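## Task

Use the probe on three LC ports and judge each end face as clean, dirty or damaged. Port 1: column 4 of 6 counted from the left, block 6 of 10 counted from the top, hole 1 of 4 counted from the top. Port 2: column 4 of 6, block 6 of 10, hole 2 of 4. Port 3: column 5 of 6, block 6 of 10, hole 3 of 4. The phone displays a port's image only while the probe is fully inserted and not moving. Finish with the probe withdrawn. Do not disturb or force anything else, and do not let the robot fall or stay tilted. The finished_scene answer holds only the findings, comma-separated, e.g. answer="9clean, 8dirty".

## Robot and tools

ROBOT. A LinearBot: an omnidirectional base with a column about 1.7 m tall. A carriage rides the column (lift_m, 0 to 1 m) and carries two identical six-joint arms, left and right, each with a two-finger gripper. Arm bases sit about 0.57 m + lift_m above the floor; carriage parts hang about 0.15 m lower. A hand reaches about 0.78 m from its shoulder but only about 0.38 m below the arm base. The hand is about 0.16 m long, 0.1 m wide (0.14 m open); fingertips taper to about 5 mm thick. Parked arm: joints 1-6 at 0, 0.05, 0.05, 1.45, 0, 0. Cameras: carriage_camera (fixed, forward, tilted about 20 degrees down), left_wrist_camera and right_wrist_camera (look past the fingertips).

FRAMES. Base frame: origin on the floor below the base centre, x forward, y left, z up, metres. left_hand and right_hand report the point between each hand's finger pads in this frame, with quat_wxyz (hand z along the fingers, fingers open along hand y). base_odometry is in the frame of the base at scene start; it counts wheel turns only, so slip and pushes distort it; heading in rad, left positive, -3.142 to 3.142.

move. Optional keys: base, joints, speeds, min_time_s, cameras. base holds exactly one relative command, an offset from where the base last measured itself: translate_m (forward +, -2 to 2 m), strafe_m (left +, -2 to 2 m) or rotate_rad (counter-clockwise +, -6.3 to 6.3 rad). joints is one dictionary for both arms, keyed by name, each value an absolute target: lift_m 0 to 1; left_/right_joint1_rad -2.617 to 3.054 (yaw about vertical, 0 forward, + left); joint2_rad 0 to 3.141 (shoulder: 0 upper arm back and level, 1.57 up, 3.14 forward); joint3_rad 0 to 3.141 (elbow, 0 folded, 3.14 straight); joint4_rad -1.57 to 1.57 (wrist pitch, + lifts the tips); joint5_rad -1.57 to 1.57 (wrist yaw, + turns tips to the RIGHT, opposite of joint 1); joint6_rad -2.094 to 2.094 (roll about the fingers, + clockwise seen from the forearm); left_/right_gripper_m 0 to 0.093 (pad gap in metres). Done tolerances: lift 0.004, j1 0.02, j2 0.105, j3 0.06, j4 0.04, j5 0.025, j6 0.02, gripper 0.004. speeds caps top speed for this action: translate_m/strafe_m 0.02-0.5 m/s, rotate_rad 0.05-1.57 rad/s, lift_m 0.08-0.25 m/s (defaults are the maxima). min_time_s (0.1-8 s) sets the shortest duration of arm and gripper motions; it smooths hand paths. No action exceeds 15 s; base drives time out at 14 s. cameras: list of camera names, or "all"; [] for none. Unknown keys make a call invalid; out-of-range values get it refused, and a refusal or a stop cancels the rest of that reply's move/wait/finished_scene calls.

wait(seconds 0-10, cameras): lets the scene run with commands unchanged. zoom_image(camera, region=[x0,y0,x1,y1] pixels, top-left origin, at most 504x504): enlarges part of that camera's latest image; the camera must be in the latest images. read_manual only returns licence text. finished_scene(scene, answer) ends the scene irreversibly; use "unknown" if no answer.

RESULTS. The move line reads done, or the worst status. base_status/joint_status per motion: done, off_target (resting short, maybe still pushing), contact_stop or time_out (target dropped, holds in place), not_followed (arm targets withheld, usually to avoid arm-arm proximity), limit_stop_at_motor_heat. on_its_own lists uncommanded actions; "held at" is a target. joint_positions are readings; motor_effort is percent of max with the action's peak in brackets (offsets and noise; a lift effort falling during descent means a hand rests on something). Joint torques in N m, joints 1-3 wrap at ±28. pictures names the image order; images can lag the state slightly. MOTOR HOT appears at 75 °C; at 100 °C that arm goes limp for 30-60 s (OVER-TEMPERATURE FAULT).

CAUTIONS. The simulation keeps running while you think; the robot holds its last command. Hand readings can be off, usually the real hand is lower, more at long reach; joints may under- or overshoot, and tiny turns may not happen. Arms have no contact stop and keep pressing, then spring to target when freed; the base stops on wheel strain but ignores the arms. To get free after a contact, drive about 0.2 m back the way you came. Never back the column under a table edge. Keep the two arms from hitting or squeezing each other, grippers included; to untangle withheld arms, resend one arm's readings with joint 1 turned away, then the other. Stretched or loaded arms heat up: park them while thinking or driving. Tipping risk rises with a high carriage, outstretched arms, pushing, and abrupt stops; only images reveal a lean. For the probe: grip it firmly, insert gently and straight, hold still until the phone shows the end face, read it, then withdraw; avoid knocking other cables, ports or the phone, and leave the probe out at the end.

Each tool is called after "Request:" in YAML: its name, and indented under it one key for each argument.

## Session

Request:
move:

Scene clock: 0.00 s.
Joint torques (N m): no reading
base_odometry: x=+0.000 y=+0.000 heading=+0.000
base_status: not commanded
joint_positions: lift_m=+0.254 left_joint1_rad=-0.575 left_joint2_rad=+1.219 left_joint3_rad=+0.844 left_joint4_rad=+0.539 left_joint5_rad=+0.198 left_joint6_rad=-0.034 left_gripper_m=+0.09396 right_joint1_rad=+0.475 right_joint2_rad=+1.235 right_joint3_rad=+0.742 right_joint4_rad=+0.455 right_joint5_rad=+0.460 right_joint6_rad=-0.002 right_gripper_m=+0.04584
joint_status: not commanded
motor_effort: lift_m=+27 drive_wheels=+4
left_hand: x=+0.5606 y=+0.0633 z=+1.2205 quat_wxyz=(+0.705, +0.245, +0.600, -0.289) (m; base frame)
right_hand: x=+0.6232 y=-0.2019 z=+1.1445 quat_wxyz=(+0.695, -0.012, +0.719, -0.001) (m; base frame)
pictures: carriage_camera, left_wrist_camera, right_wrist_camera
Images, in order (width x height): carriage_camera 672x504, left_wrist_camera 672x504, right_wrist_camera 672x504.

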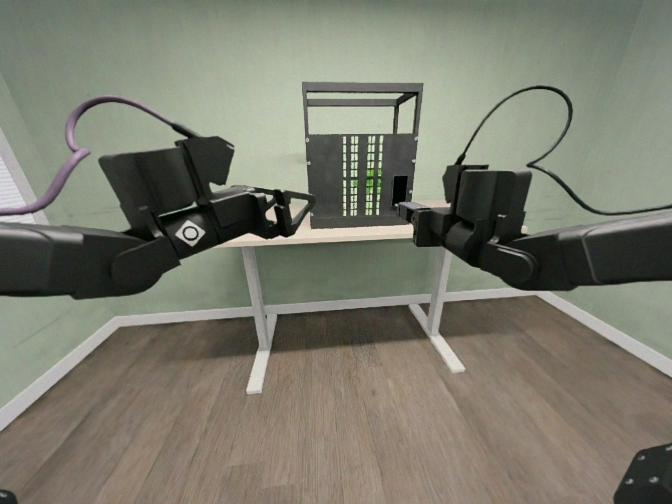

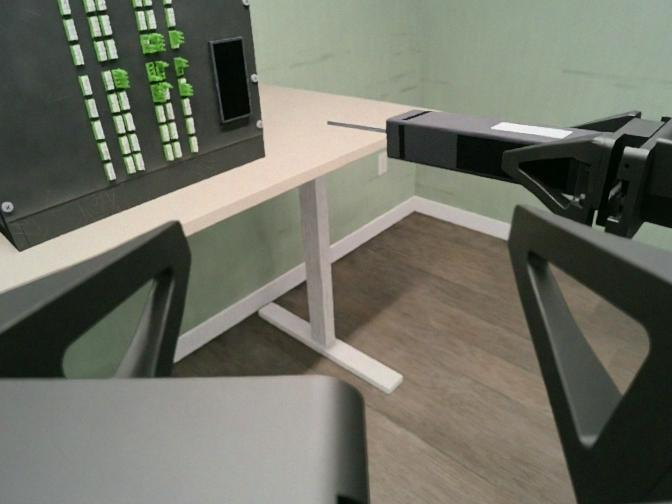

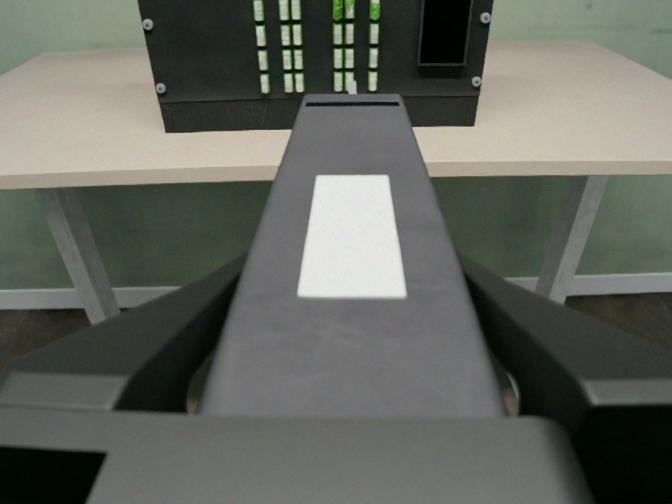

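Request:
zoom_image:
  camera: "carriage_camera"
  region: [290, 70, 440, 240]

Request:
move:
  joints: {"left_joint1_rad": -0.63, "left_joint2_rad": 2.18, "left_joint3_rad": 1.27, "left_joint4_rad": 1.45, "left_joint5_rad": 0.12, "left_joint6_rad": 0.0}
  min_time_s: 4

Request:
zoom_image:
  camera: "left_wrist_camera"
  region: [0, 0, 504, 400]

Scaled by 2.965 from the camera's 672x504 image, which has a finer 960x720 frame.

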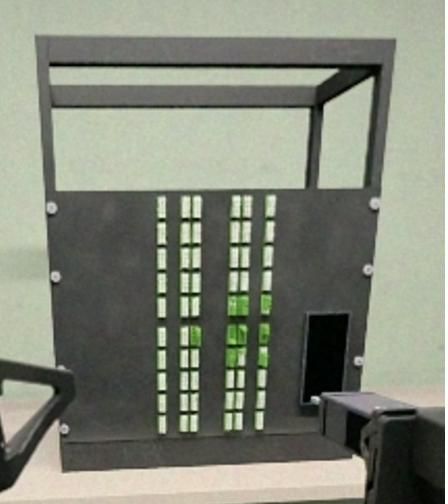

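Scene clock: 14.80 s.
Joint torques (N m): left_arm=[-0.32 -9.74 7.69 1.68 -0.12 0.08] | right_arm=[0.27 -5 8.96 2.45 0.04 -0.23]
move: done
base_odometry: x=+0.000 y=+0.000 heading=+0.000
base_status: not commanded
joint_positions: lift_m=+0.254 left_joint1_rad=-0.624 left_joint2_rad=+2.161 left_joint3_rad=+1.235 left_joint4_rad=+1.427 left_joint5_rad=+0.128 left_joint6_rad=-0.012 left_gripper_m=+0.09396 right_joint1_rad=+0.475 right_joint2_rad=+1.235 right_joint3_rad=+0.742 right_joint4_rad=+0.452 right_joint5_rad=+0.460 right_joint6_rad=-0.002 right_gripper_m=+0.04584
joint_status: all done
motor_effort: lift_m=+27(27) drive_wheels=+2(2)
left_hand: x=+0.6831 y=-0.0354 z=+1.1441 quat_wxyz=(+0.805, +0.205, +0.468, -0.300) (m; base frame)
right_hand: x=+0.6231 y=-0.2019 z=+1.1440 quat_wxyz=(+0.694, -0.013, +0.720, -0.002) (m; base frame)
pictures: carriage_camera, left_wrist_camera, right_wrist_camera
Images, in order (width x height): carriage_camera 672x504, left_wrist_camera 672x504, right_wrist_camera 672x504.

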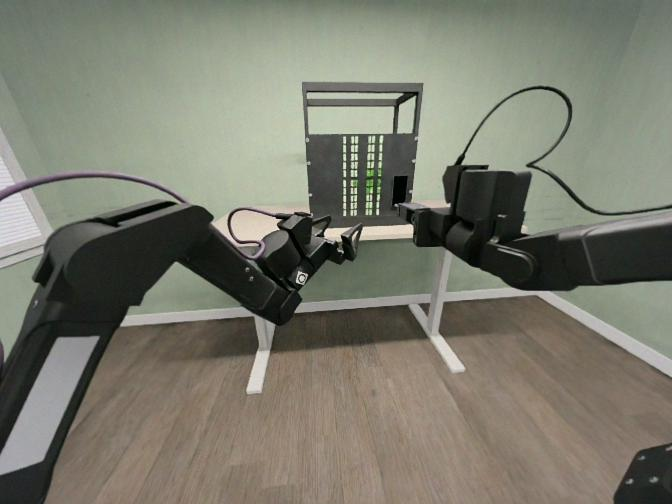

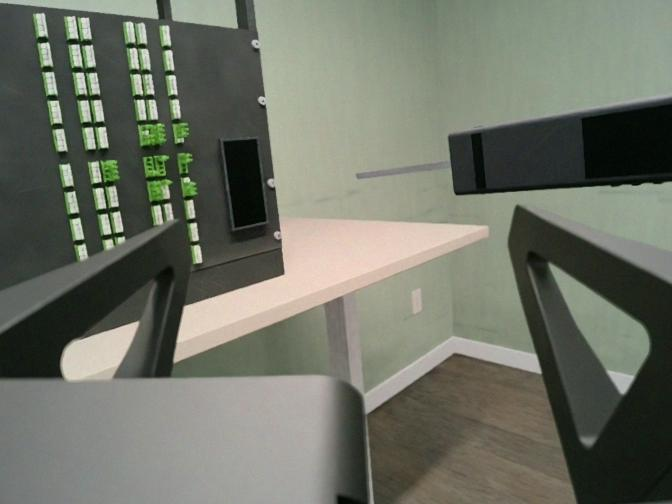

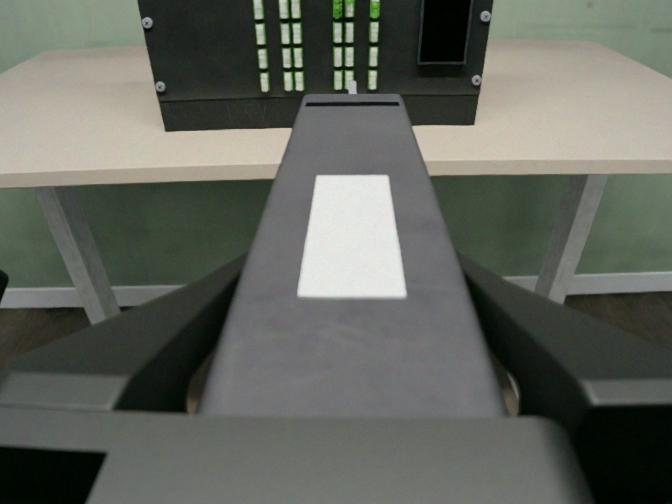

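Scaled by 1.000.

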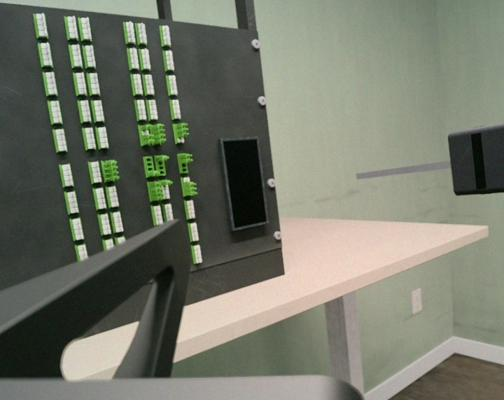

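Request:
move:
  base: {"translate_m": 0.15}
  speeds: {"translate_m": 0.1}
  joints: {"right_joint4_rad": 0.535}
  min_time_s: 2

Scene clock: 40.63 s.
Joint torques (N m): left_arm=[-0.18 -9.78 7.65 1.65 -0.16 0.09] | right_arm=[0.18 -4.82 8.92 2.58 0.05 -0.22]
move: off_target
base_odometry: x=+0.150 y=-0.001 heading=-0.001
base_status: done
joint_positions: lift_m=+0.254 left_joint1_rad=-0.627 left_joint2_rad=+2.161 left_joint3_rad=+1.235 left_joint4_rad=+1.432 left_joint5_rad=+0.125 left_joint6_rad=-0.012 left_gripper_m=+0.09396 right_joint1_rad=+0.475 right_joint2_rad=+1.235 right_joint3_rad=+0.742 right_joint4_rad=+0.472 right_joint5_rad=+0.459 right_joint6_rad=-0.002 right_gripper_m=+0.04584
joint_status: right_joint4_rad off_target (ended at +0.472, target +0.535)
motor_effort: lift_m=+27(28) drive_wheels=-8(15)
left_hand: x=+0.6820 y=-0.0360 z=+1.1451 quat_wxyz=(+0.806, +0.205, +0.466, -0.300) (m; base frame)
right_hand: x=+0.6233 y=-0.2017 z=+1.1484 quat_wxyz=(+0.700, -0.010, +0.714, +0.002) (m; base frame)
pictures: carriage_camera, left_wrist_camera, right_wrist_camera
Images, in order (width x height): carriage_camera 672x504, left_wrist_camera 672x504, right_wrist_camera 672x504.

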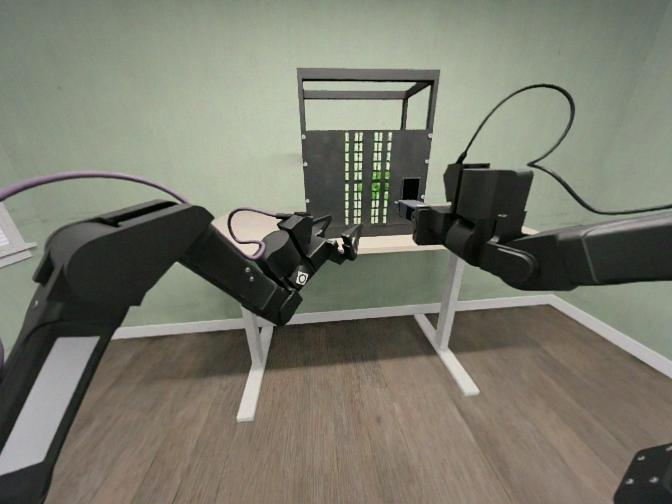

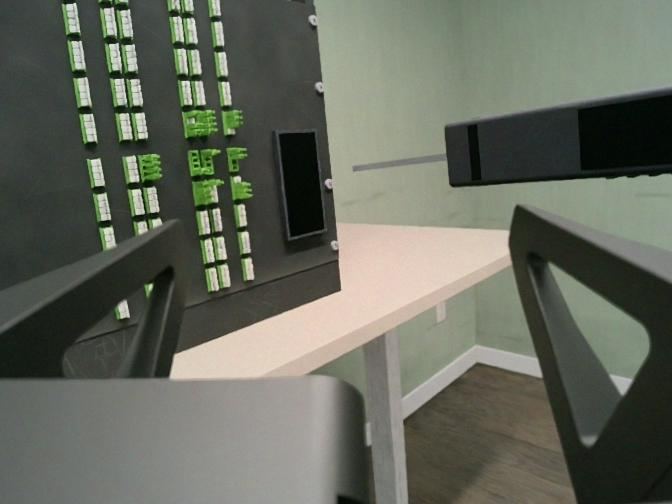

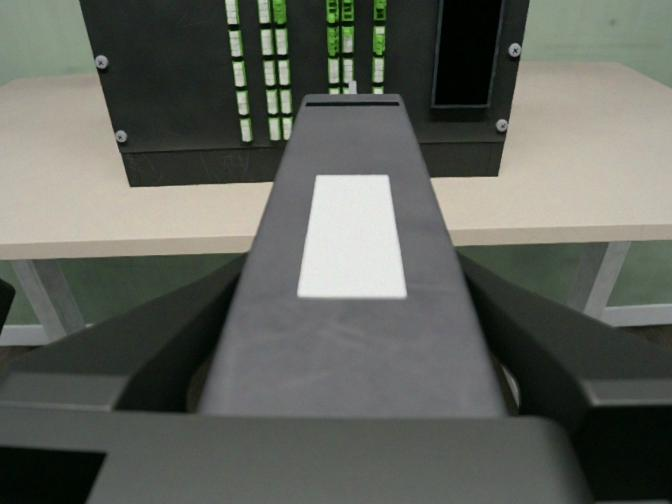

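Request:
zoom_image:
  camera: "carriage_camera"
  region: [290, 60, 450, 260]

Request:
zoom_image:
  camera: "right_wrist_camera"
  region: [70, 0, 570, 200]

Scaled by 2.520 from the camera's 672x504 image, which has a finer 960x720 frame.

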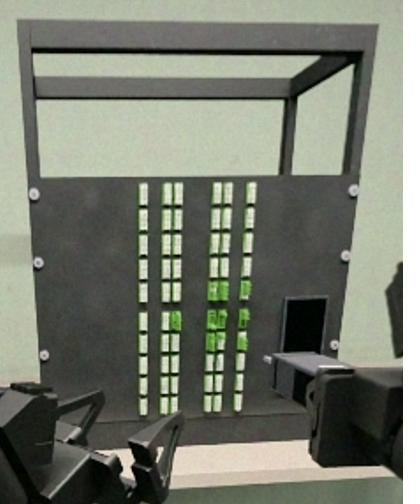

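Scaled by 1.008 from the camera's 672x504 image, which has a finer 960x720 frame.

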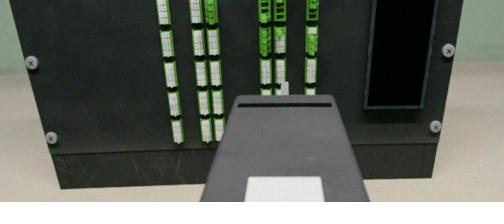

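Request:
move:
  base: {"rotate_rad": 0.05}
  speeds: {"rotate_rad": 0.1}
  joints: {"right_joint4_rad": 0.545}

Request:
zoom_image:
  camera: "carriage_camera"
  region: [290, 60, 450, 220]

Request:
zoom_image:
  camera: "right_wrist_camera"
  region: [70, 0, 570, 200]

Scene clock: 78.53 s.
Joint torques (N m): left_arm=[-0.02 -9.88 7.39 1.63 -0.11 0.11] | right_arm=[0.31 -5.04 9.22 2.58 0.04 -0.24]
move: off_target
base_odometry: x=+0.150 y=-0.001 heading=+0.048
base_status: done
joint_positions: lift_m=+0.254 left_joint1_rad=-0.628 left_joint2_rad=+2.162 left_joint3_rad=+1.237 left_joint4_rad=+1.433 left_joint5_rad=+0.124 left_joint6_rad=-0.012 left_gripper_m=+0.09396 right_joint1_rad=+0.476 right_joint2_rad=+1.235 right_joint3_rad=+0.742 right_joint4_rad=+0.482 right_joint5_rad=+0.459 right_joint6_rad=-0.002 right_gripper_m=+0.04584
joint_status: right_joint4_rad off_target (ended at +0.482, target +0.545)
motor_effort: lift_m=+27(28) drive_wheels=-10(14)
left_hand: x=+0.6817 y=-0.0367 z=+1.1453 quat_wxyz=(+0.807, +0.204, +0.466, -0.301) (m; base frame)
right_hand: x=+0.6232 y=-0.2014 z=+1.1508 quat_wxyz=(+0.704, -0.008, +0.710, +0.004) (m; base frame)
pictures: carriage_camera, left_wrist_camera, right_wrist_camera
Images, in order (width x height): carriage_camera 672x504, left_wrist_camera 672x504, right_wrist_camera 672x504.

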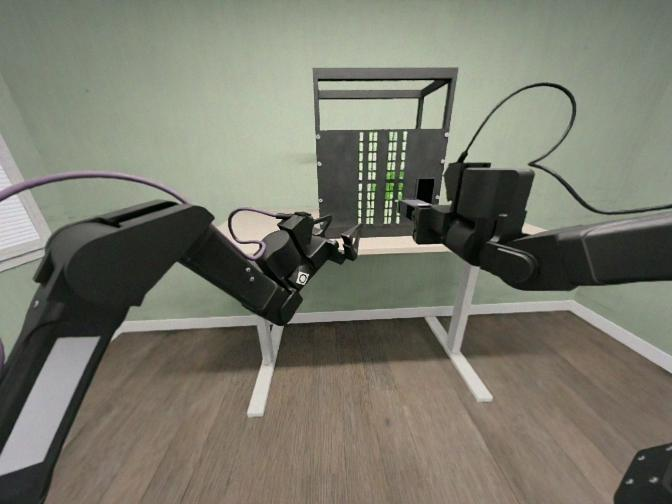

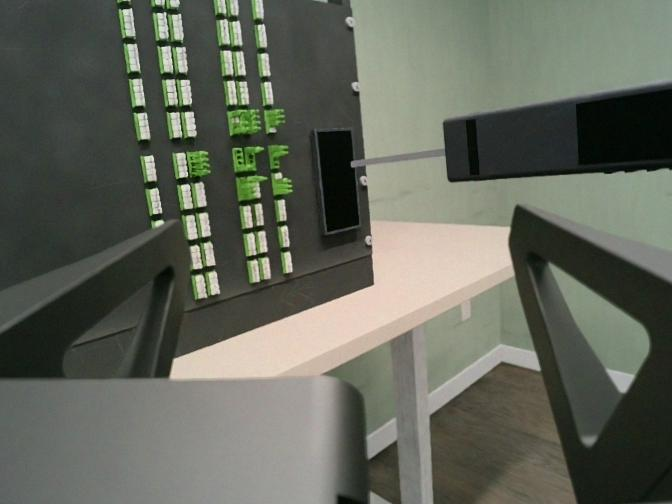

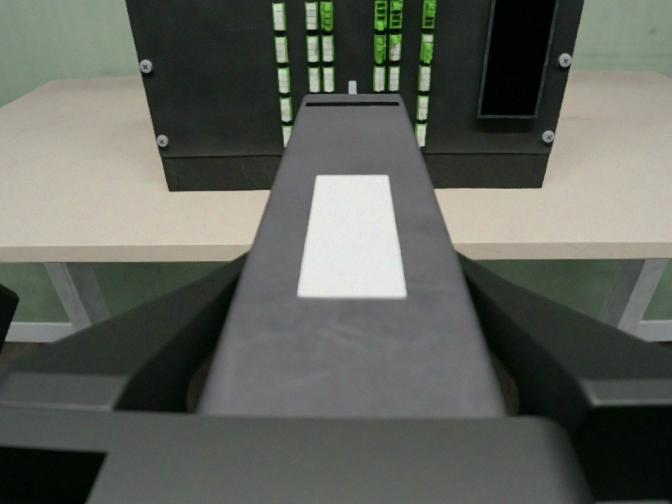

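Scaled by 3.150 from the camera's 672x504 image, which has a finer 960x720 frame.

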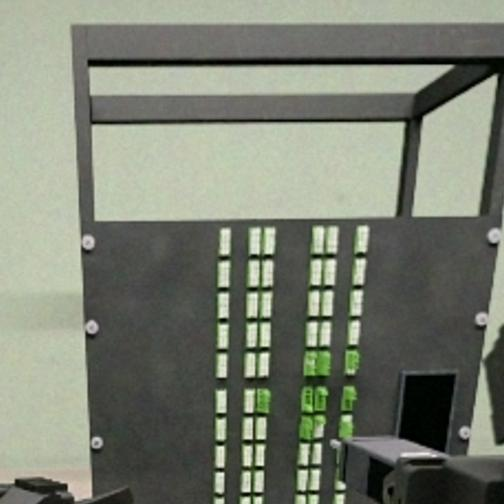

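Scaled by 1.008 from the camera's 672x504 image, which has a finer 960x720 frame.

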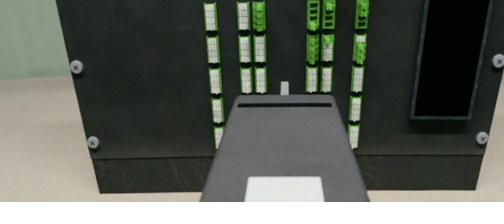

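Request:
move:
  base: {"strafe_m": -0.024}
  speeds: {"strafe_m": 0.05}
  joints: {"lift_m": 0.27}
  cameras: []

Request:
move:
  base: {"translate_m": 0.2}
  speeds: {"translate_m": 0.08}

Request:
zoom_image:
  camera: "right_wrist_camera"
  region: [230, 0, 480, 110]

Request:
zoom_image:
  camera: "left_wrist_camera"
  region: [200, 50, 500, 250]

Scene clock: 108.70 s.
Joint torques (N m): left_arm=[-0.05 -10.76 6.98 1.51 -0.13 0] | right_arm=[0.28 -5.23 9.25 2.48 0.02 -0.23]
move: done
base_odometry: x=+0.152 y=-0.024 heading=+0.049
base_status: done
joint_positions: lift_m=+0.270 left_joint1_rad=-0.628 left_joint2_rad=+2.170 left_joint3_rad=+1.244 left_joint4_rad=+1.443 left_joint5_rad=+0.124 left_joint6_rad=-0.012 left_gripper_m=+0.09396 right_joint1_rad=+0.475 right_joint2_rad=+1.239 right_joint3_rad=+0.741 right_joint4_rad=+0.493 right_joint5_rad=+0.460 right_joint6_rad=-0.002 right_gripper_m=+0.04584
joint_status: all done
motor_effort: lift_m=+27(33) drive_wheels=+8(12)
left_hand: x=+0.6823 y=-0.0367 z=+1.1617 quat_wxyz=(+0.809, +0.203, +0.462, -0.301) (m; base frame)
right_hand: x=+0.6240 y=-0.2013 z=+1.1668 quat_wxyz=(+0.706, -0.007, +0.709, +0.004) (m; base frame)
pictures: none
No camera images: "cameras" was empty.

Scene clock: 111.90 s.
Joint torques (N m): left_arm=[0.02 -10.65 6.97 1.56 -0.11 0.07] | right_arm=[-0.03 -5.18 9.17 2.49 0.02 -0.22]
move: done
base_odometry: x=+0.351 y=-0.015 heading=+0.047
base_status: done
joint_positions: lift_m=+0.270 left_joint1_rad=-0.629 left_joint2_rad=+2.170 left_joint3_rad=+1.244 left_joint4_rad=+1.443 left_joint5_rad=+0.123 left_joint6_rad=-0.012 left_gripper_m=+0.09396 right_joint1_rad=+0.475 right_joint2_rad=+1.239 right_joint3_rad=+0.741 right_joint4_rad=+0.493 right_joint5_rad=+0.459 right_joint6_rad=-0.002 right_gripper_m=+0.04584
joint_status: not commanded
motor_effort: lift_m=+27(28) drive_wheels=+9(15)
left_hand: x=+0.6819 y=-0.0372 z=+1.1617 quat_wxyz=(+0.809, +0.203, +0.462, -0.301) (m; base frame)
right_hand: x=+0.6240 y=-0.2011 z=+1.1667 quat_wxyz=(+0.705, -0.007, +0.709, +0.004) (m; base frame)
pictures: carriage_camera, left_wrist_camera, right_wrist_camera
Images, in order (width x height): carriage_camera 672x504, left_wrist_camera 672x504, right_wrist_camera 672x504.

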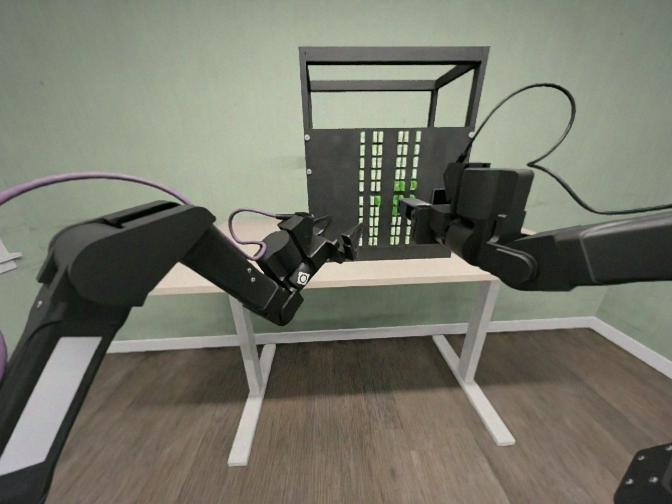

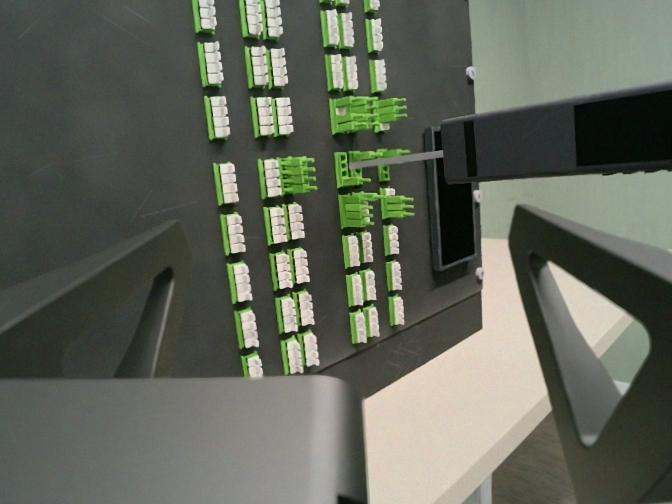

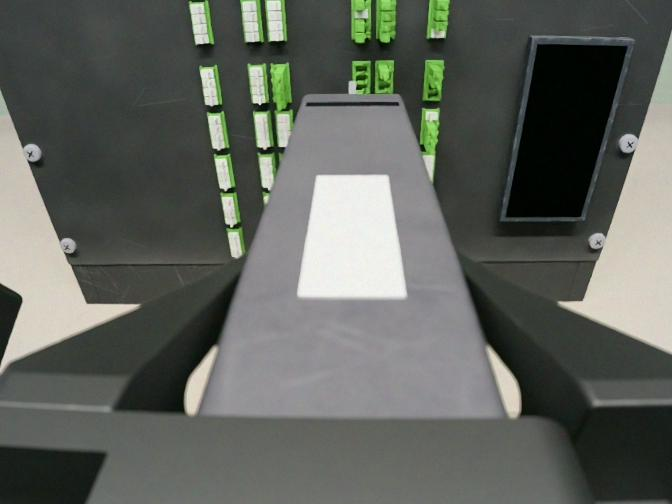

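Scaled by 2.016 from the camera's 672x504 image, which has a finer 960x720 frame.

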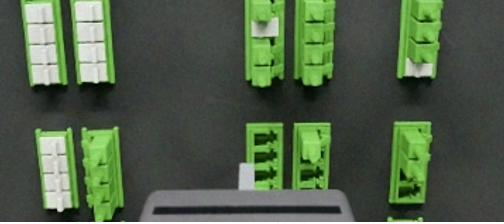

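Scaled by 1.680 from the camera's 672x504 image, which has a finer 960x720 frame.

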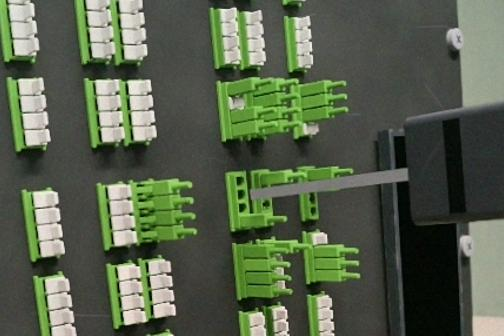

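Request:
move:
  base: {"strafe_m": -0.004}
  speeds: {"strafe_m": 0.02}
  cameras: []

Request:
move:
  base: {"translate_m": 0.07}
  speeds: {"translate_m": 0.05}

Request:
zoom_image:
  camera: "right_wrist_camera"
  region: [280, 0, 440, 110]

Request:
zoom_image:
  camera: "left_wrist_camera"
  region: [300, 80, 500, 240]

Scene clock: 126.17 s.
Joint torques (N m): left_arm=[0.09 -10.86 6.99 1.55 -0.12 0.05] | right_arm=[0.27 -5.19 9.09 2.5 0.04 -0.24]
move: done
base_odometry: x=+0.352 y=-0.019 heading=+0.048
base_status: done
joint_positions: lift_m=+0.270 left_joint1_rad=-0.630 left_joint2_rad=+2.170 left_joint3_rad=+1.244 left_joint4_rad=+1.443 left_joint5_rad=+0.123 left_joint6_rad=-0.012 left_gripper_m=+0.09396 right_joint1_rad=+0.476 right_joint2_rad=+1.239 right_joint3_rad=+0.741 right_joint4_rad=+0.493 right_joint5_rad=+0.460 right_joint6_rad=-0.002 right_gripper_m=+0.04584
joint_status: not commanded
motor_effort: lift_m=+27(27) drive_wheels=+10(12)
left_hand: x=+0.6816 y=-0.0376 z=+1.1617 quat_wxyz=(+0.809, +0.203, +0.462, -0.301) (m; base frame)
right_hand: x=+0.6239 y=-0.2012 z=+1.1667 quat_wxyz=(+0.705, -0.007, +0.709, +0.004) (m; base frame)
pictures: none
No camera images: "cameras" was empty.

Scene clock: 128.07 s.
Joint torques (N m): left_arm=[0.12 -10.86 6.89 1.56 -0.12 0.05] | right_arm=[-1.24 2.52 7.45 -0.01 -0.48 -0.11]
move: done
base_odometry: x=+0.421 y=-0.016 heading=+0.048
base_status: done
joint_positions: lift_m=+0.270 left_joint1_rad=-0.630 left_joint2_rad=+2.170 left_joint3_rad=+1.244 left_joint4_rad=+1.443 left_joint5_rad=+0.123 left_joint6_rad=-0.012 left_gripper_m=+0.09396 right_joint1_rad=+0.494 right_joint2_rad=+1.163 right_joint3_rad=+0.756 right_joint4_rad=+0.709 right_joint5_rad=+0.496 right_joint6_rad=-0.012 right_gripper_m=+0.04584
joint_status: not commanded
motor_effort: lift_m=+27(28) drive_wheels=+11(18)
left_hand: x=+0.6817 y=-0.0375 z=+1.1617 quat_wxyz=(+0.809, +0.203, +0.462, -0.301) (m; base frame)
right_hand: x=+0.6007 y=-0.2116 z=+1.2497 quat_wxyz=(+0.793, +0.048, +0.606, +0.045) (m; base frame)
pictures: carriage_camera, left_wrist_camera, right_wrist_camera
Images, in order (width x height): carriage_camera 672x504, left_wrist_camera 672x504, right_wrist_camera 672x504.

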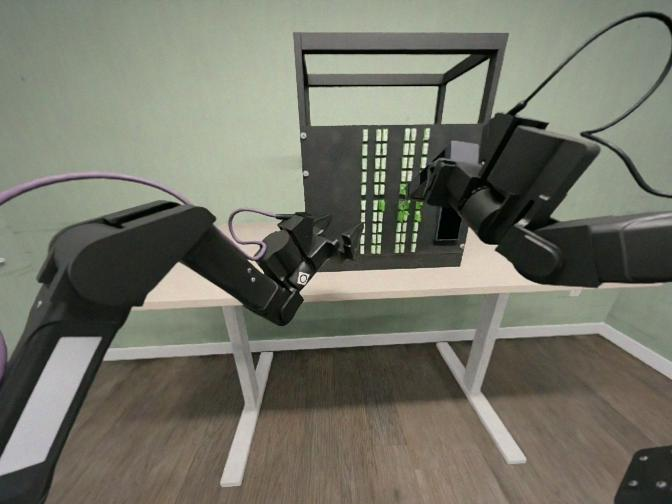

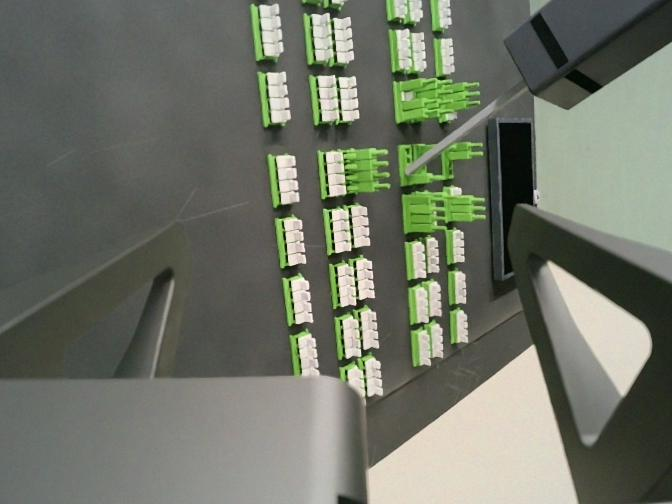

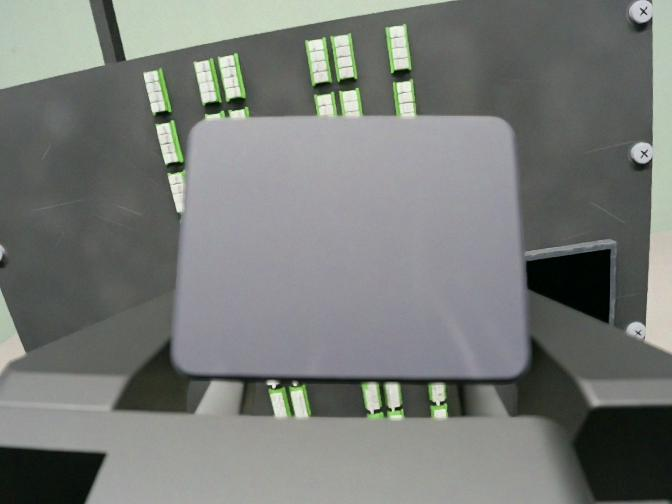

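Scaled by 3.150 from the camera's 672x504 image, which has a finer 960x720 frame.

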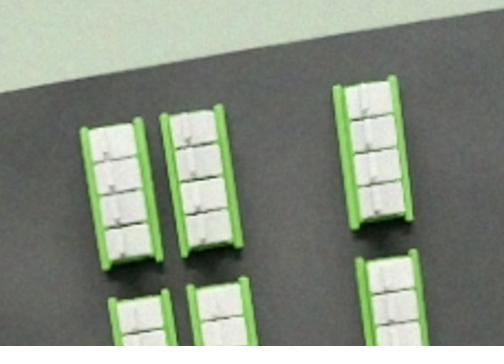

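Scaled by 2.520 from the camera's 672x504 image, which has a finer 960x720 frame.

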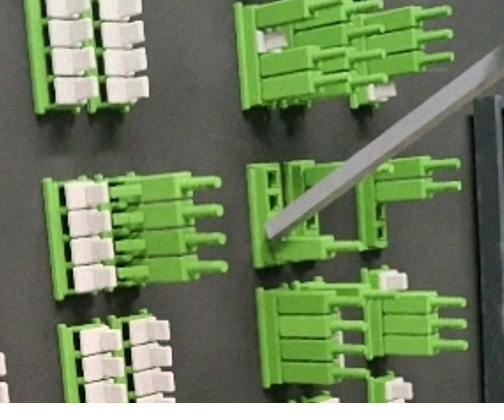

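Request:
move:
  base: {"translate_m": -0.07}
  speeds: {"translate_m": 0.04}

Request:
zoom_image:
  camera: "right_wrist_camera"
  region: [280, 0, 440, 110]

Request:
zoom_image:
  camera: "left_wrist_camera"
  region: [250, 50, 450, 210]

Scene clock: 138.07 s.
Joint torques (N m): left_arm=[0.18 -10.7 6.99 1.58 -0.1 0.09] | right_arm=[-0.09 -4.78 8.68 2.37 -0.05 -0.11]
move: done
base_odometry: x=+0.352 y=-0.019 heading=+0.048
base_status: done
joint_positions: lift_m=+0.270 left_joint1_rad=-0.630 left_joint2_rad=+2.170 left_joint3_rad=+1.244 left_joint4_rad=+1.442 left_joint5_rad=+0.123 left_joint6_rad=-0.012 left_gripper_m=+0.09396 right_joint1_rad=+0.481 right_joint2_rad=+1.236 right_joint3_rad=+0.746 right_joint4_rad=+0.500 right_joint5_rad=+0.463 right_joint6_rad=-0.011 right_gripper_m=+0.04584
joint_status: not commanded
motor_effort: lift_m=+27(27) drive_wheels=+11(14)
left_hand: x=+0.6817 y=-0.0375 z=+1.1616 quat_wxyz=(+0.809, +0.203, +0.462, -0.301) (m; base frame)
right_hand: x=+0.6229 y=-0.1996 z=+1.1717 quat_wxyz=(+0.710, -0.009, +0.704, +0.004) (m; base frame)
pictures: carriage_camera, left_wrist_camera, right_wrist_camera
Images, in order (width x height): carriage_camera 672x504, left_wrist_camera 672x504, right_wrist_camera 672x504.

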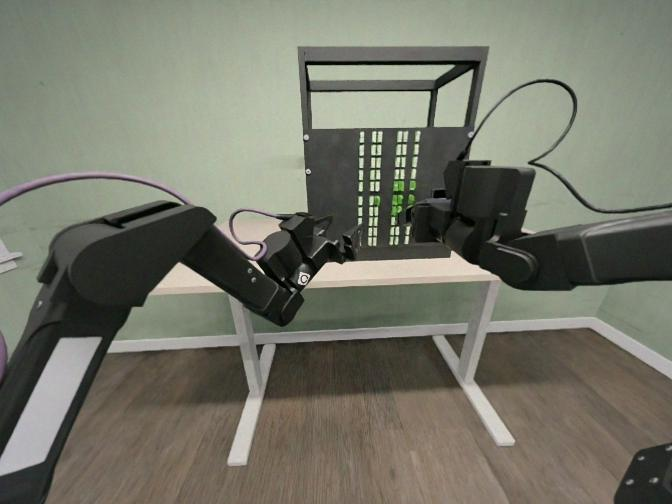

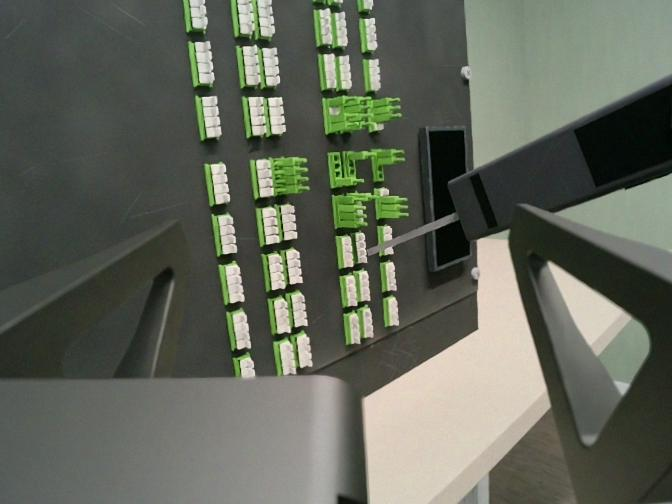

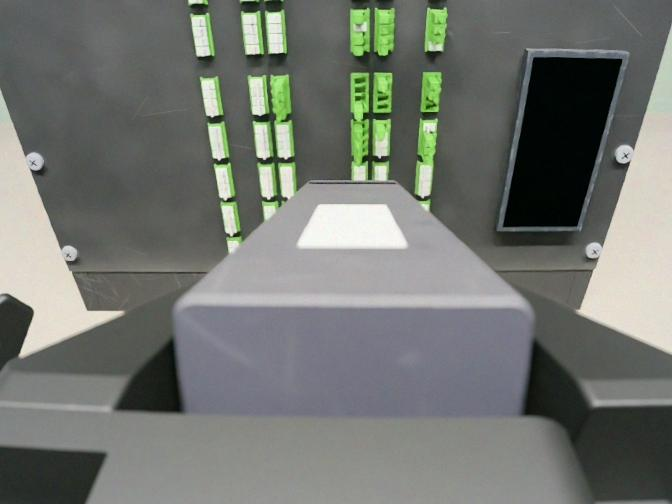

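Scaled by 3.150 from the camera's 672x504 image, which has a finer 960x720 frame.

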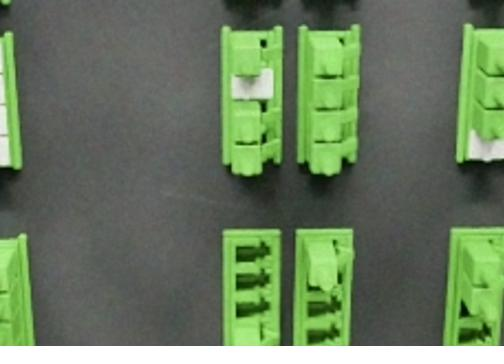

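Scaled by 2.520 from the camera's 672x504 image, which has a finer 960x720 frame.

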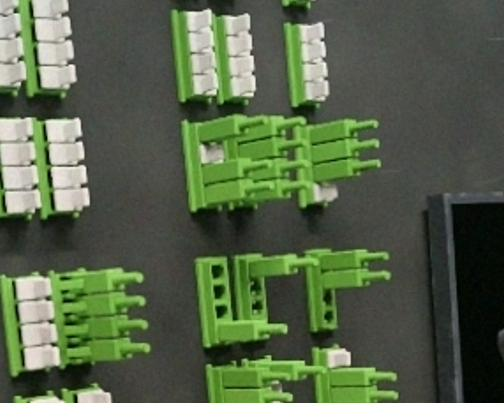

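Request:
move:
  base: {"translate_m": -0.03}
  speeds: {"translate_m": 0.05, "lift_m": 0.08}
  joints: {"lift_m": 0.2}

Request:
zoom_image:
  camera: "left_wrist_camera"
  region: [200, 100, 600, 400]

Scene clock: 193.97 s.
Joint torques (N m): left_arm=[-0.02 -10.96 6.94 1.56 -0.11 0.05] | right_arm=[-0.05 -4.9 8.79 2.49 0 -0.14]
move: done
base_odometry: x=+0.322 y=-0.020 heading=+0.049
base_status: done
joint_positions: lift_m=+0.200 left_joint1_rad=-0.629 left_joint2_rad=+2.171 left_joint3_rad=+1.246 left_joint4_rad=+1.442 left_joint5_rad=+0.123 left_joint6_rad=-0.011 left_gripper_m=+0.09396 right_joint1_rad=+0.481 right_joint2_rad=+1.236 right_joint3_rad=+0.743 right_joint4_rad=+0.490 right_joint5_rad=+0.463 right_joint6_rad=-0.011 right_gripper_m=+0.04584
joint_status: all done
motor_effort: lift_m=+27(27) drive_wheels=-8(15)
left_hand: x=+0.6822 y=-0.0374 z=+1.0917 quat_wxyz=(+0.809, +0.203, +0.462, -0.301) (m; base frame)
right_hand: x=+0.6229 y=-0.1997 z=+1.0983 quat_wxyz=(+0.706, -0.011, +0.708, +0.002) (m; base frame)
pictures: carriage_camera, left_wrist_camera, right_wrist_camera
Images, in order (width x height): carriage_camera 672x504, left_wrist_camera 672x504, right_wrist_camera 672x504.

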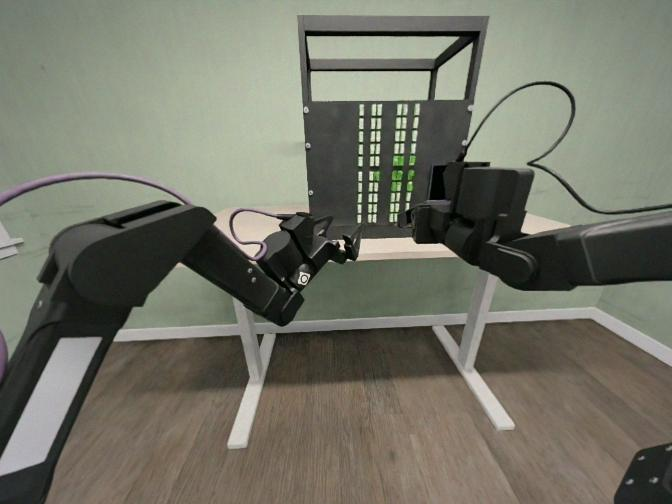

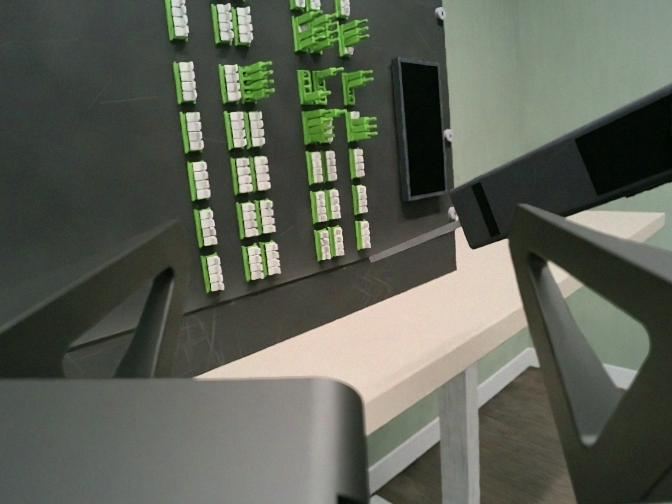

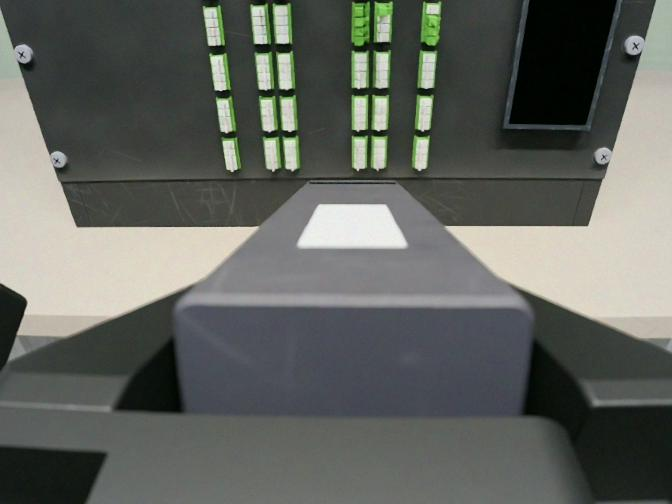

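Scaled by 1.260 from the camera's 672x504 image, which has a finer 960x720 frame.

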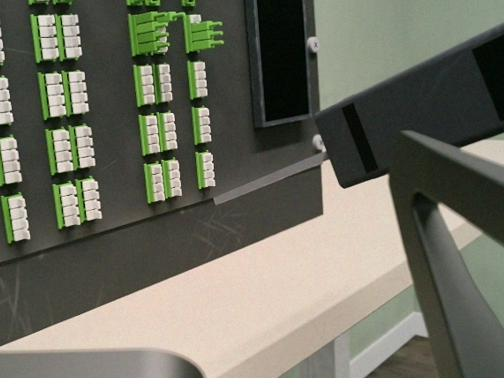

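Request:
move:
  joints: {"lift_m": 0.175}
  speeds: {"lift_m": 0.08}
  cameras: ["left_wrist_camera","right_wrist_camera"]

Request:
zoom_image:
  camera: "left_wrist_camera"
  region: [200, 100, 600, 400]

Scene clock: 201.97 s.
Joint torques (N m): left_arm=[0.09 -11.14 6.86 1.54 -0.13 0.07] | right_arm=[-0.24 -5.14 8.91 2.51 -0.02 -0.14]
move: done
base_odometry: x=+0.322 y=-0.020 heading=+0.049
base_status: not commanded
joint_positions: lift_m=+0.175 left_joint1_rad=-0.629 left_joint2_rad=+2.172 left_joint3_rad=+1.246 left_joint4_rad=+1.441 left_joint5_rad=+0.123 left_joint6_rad=-0.011 left_gripper_m=+0.09396 right_joint1_rad=+0.481 right_joint2_rad=+1.239 right_joint3_rad=+0.743 right_joint4_rad=+0.488 right_joint5_rad=+0.463 right_joint6_rad=-0.011 right_gripper_m=+0.04584
joint_status: all done
motor_effort: lift_m=+27(28) drive_wheels=-8(9)
left_hand: x=+0.6825 y=-0.0375 z=+1.0663 quat_wxyz=(+0.809, +0.203, +0.463, -0.301) (m; base frame)
right_hand: x=+0.6233 y=-0.1995 z=+1.0720 quat_wxyz=(+0.705, -0.011, +0.709, +0.002) (m; base frame)
pictures: left_wrist_camera, right_wrist_camera
Images, in order (width x height): left_wrist_camera 672x504, right_wrist_camera 672x504.

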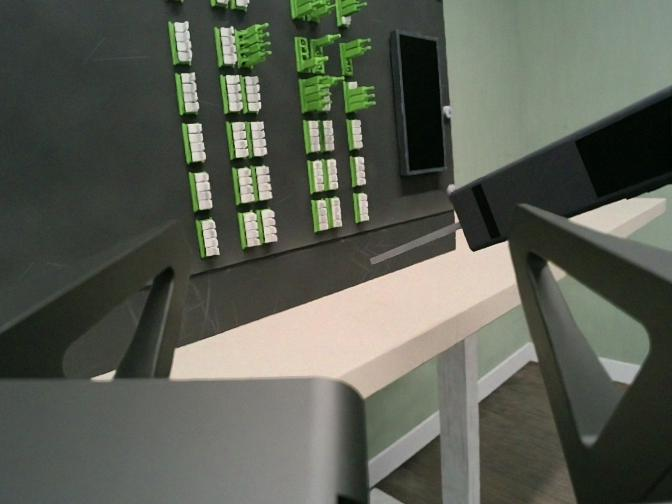

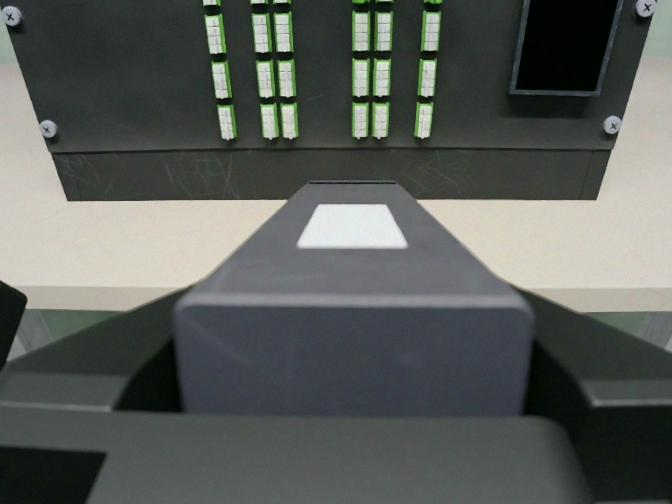

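Scaled by 1.260 from the camera's 672x504 image, which has a finer 960x720 frame.

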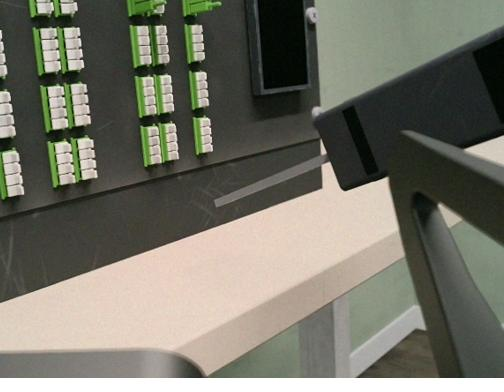

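Request:
move:
  joints: {"lift_m": 0.145}
  speeds: {"lift_m": 0.08}
  cameras: ["left_wrist_camera","right_wrist_camera", "carriage_camera"]

Request:
zoom_image:
  camera: "left_wrist_camera"
  region: [200, 100, 600, 400]

Scene clock: 211.37 s.
Joint torques (N m): left_arm=[0.09 -10.95 6.74 1.5 -0.09 0.03] | right_arm=[-0.17 -5.16 8.85 2.51 -0.04 -0.11]
move: done
base_odometry: x=+0.322 y=-0.020 heading=+0.049
base_status: not commanded
joint_positions: lift_m=+0.145 left_joint1_rad=-0.629 left_joint2_rad=+2.172 left_joint3_rad=+1.247 left_joint4_rad=+1.442 left_joint5_rad=+0.123 left_joint6_rad=-0.011 left_gripper_m=+0.09396 right_joint1_rad=+0.481 right_joint2_rad=+1.239 right_joint3_rad=+0.743 right_joint4_rad=+0.489 right_joint5_rad=+0.463 right_joint6_rad=-0.011 right_gripper_m=+0.04584
joint_status: all done
motor_effort: lift_m=+27(27) drive_wheels=-8(9)
left_hand: x=+0.6824 y=-0.0375 z=+1.0366 quat_wxyz=(+0.809, +0.203, +0.462, -0.301) (m; base frame)
right_hand: x=+0.6233 y=-0.1995 z=+1.0421 quat_wxyz=(+0.705, -0.011, +0.709, +0.002) (m; base frame)
pictures: carriage_camera, left_wrist_camera, right_wrist_camera
Images, in order (width x height): carriage_camera 672x504, left_wrist_camera 672x504, right_wrist_camera 672x504.

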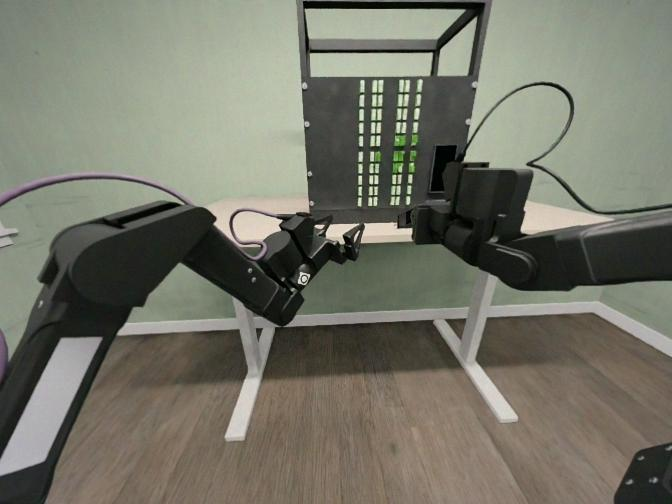

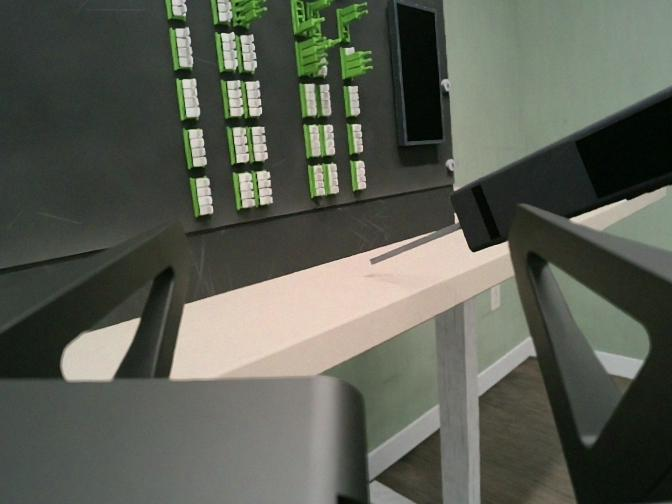

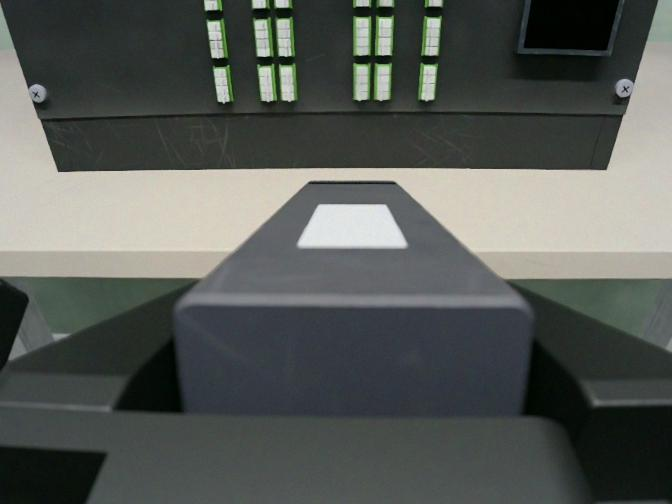

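Scaled by 1.260 from the camera's 672x504 image, which has a finer 960x720 frame.

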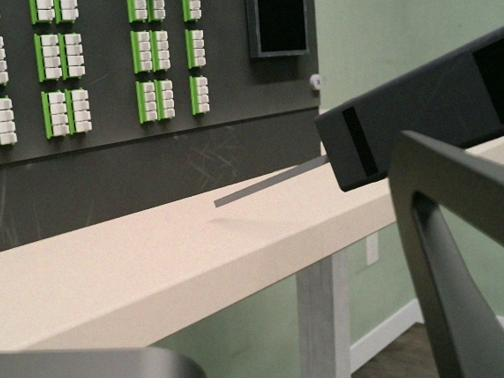

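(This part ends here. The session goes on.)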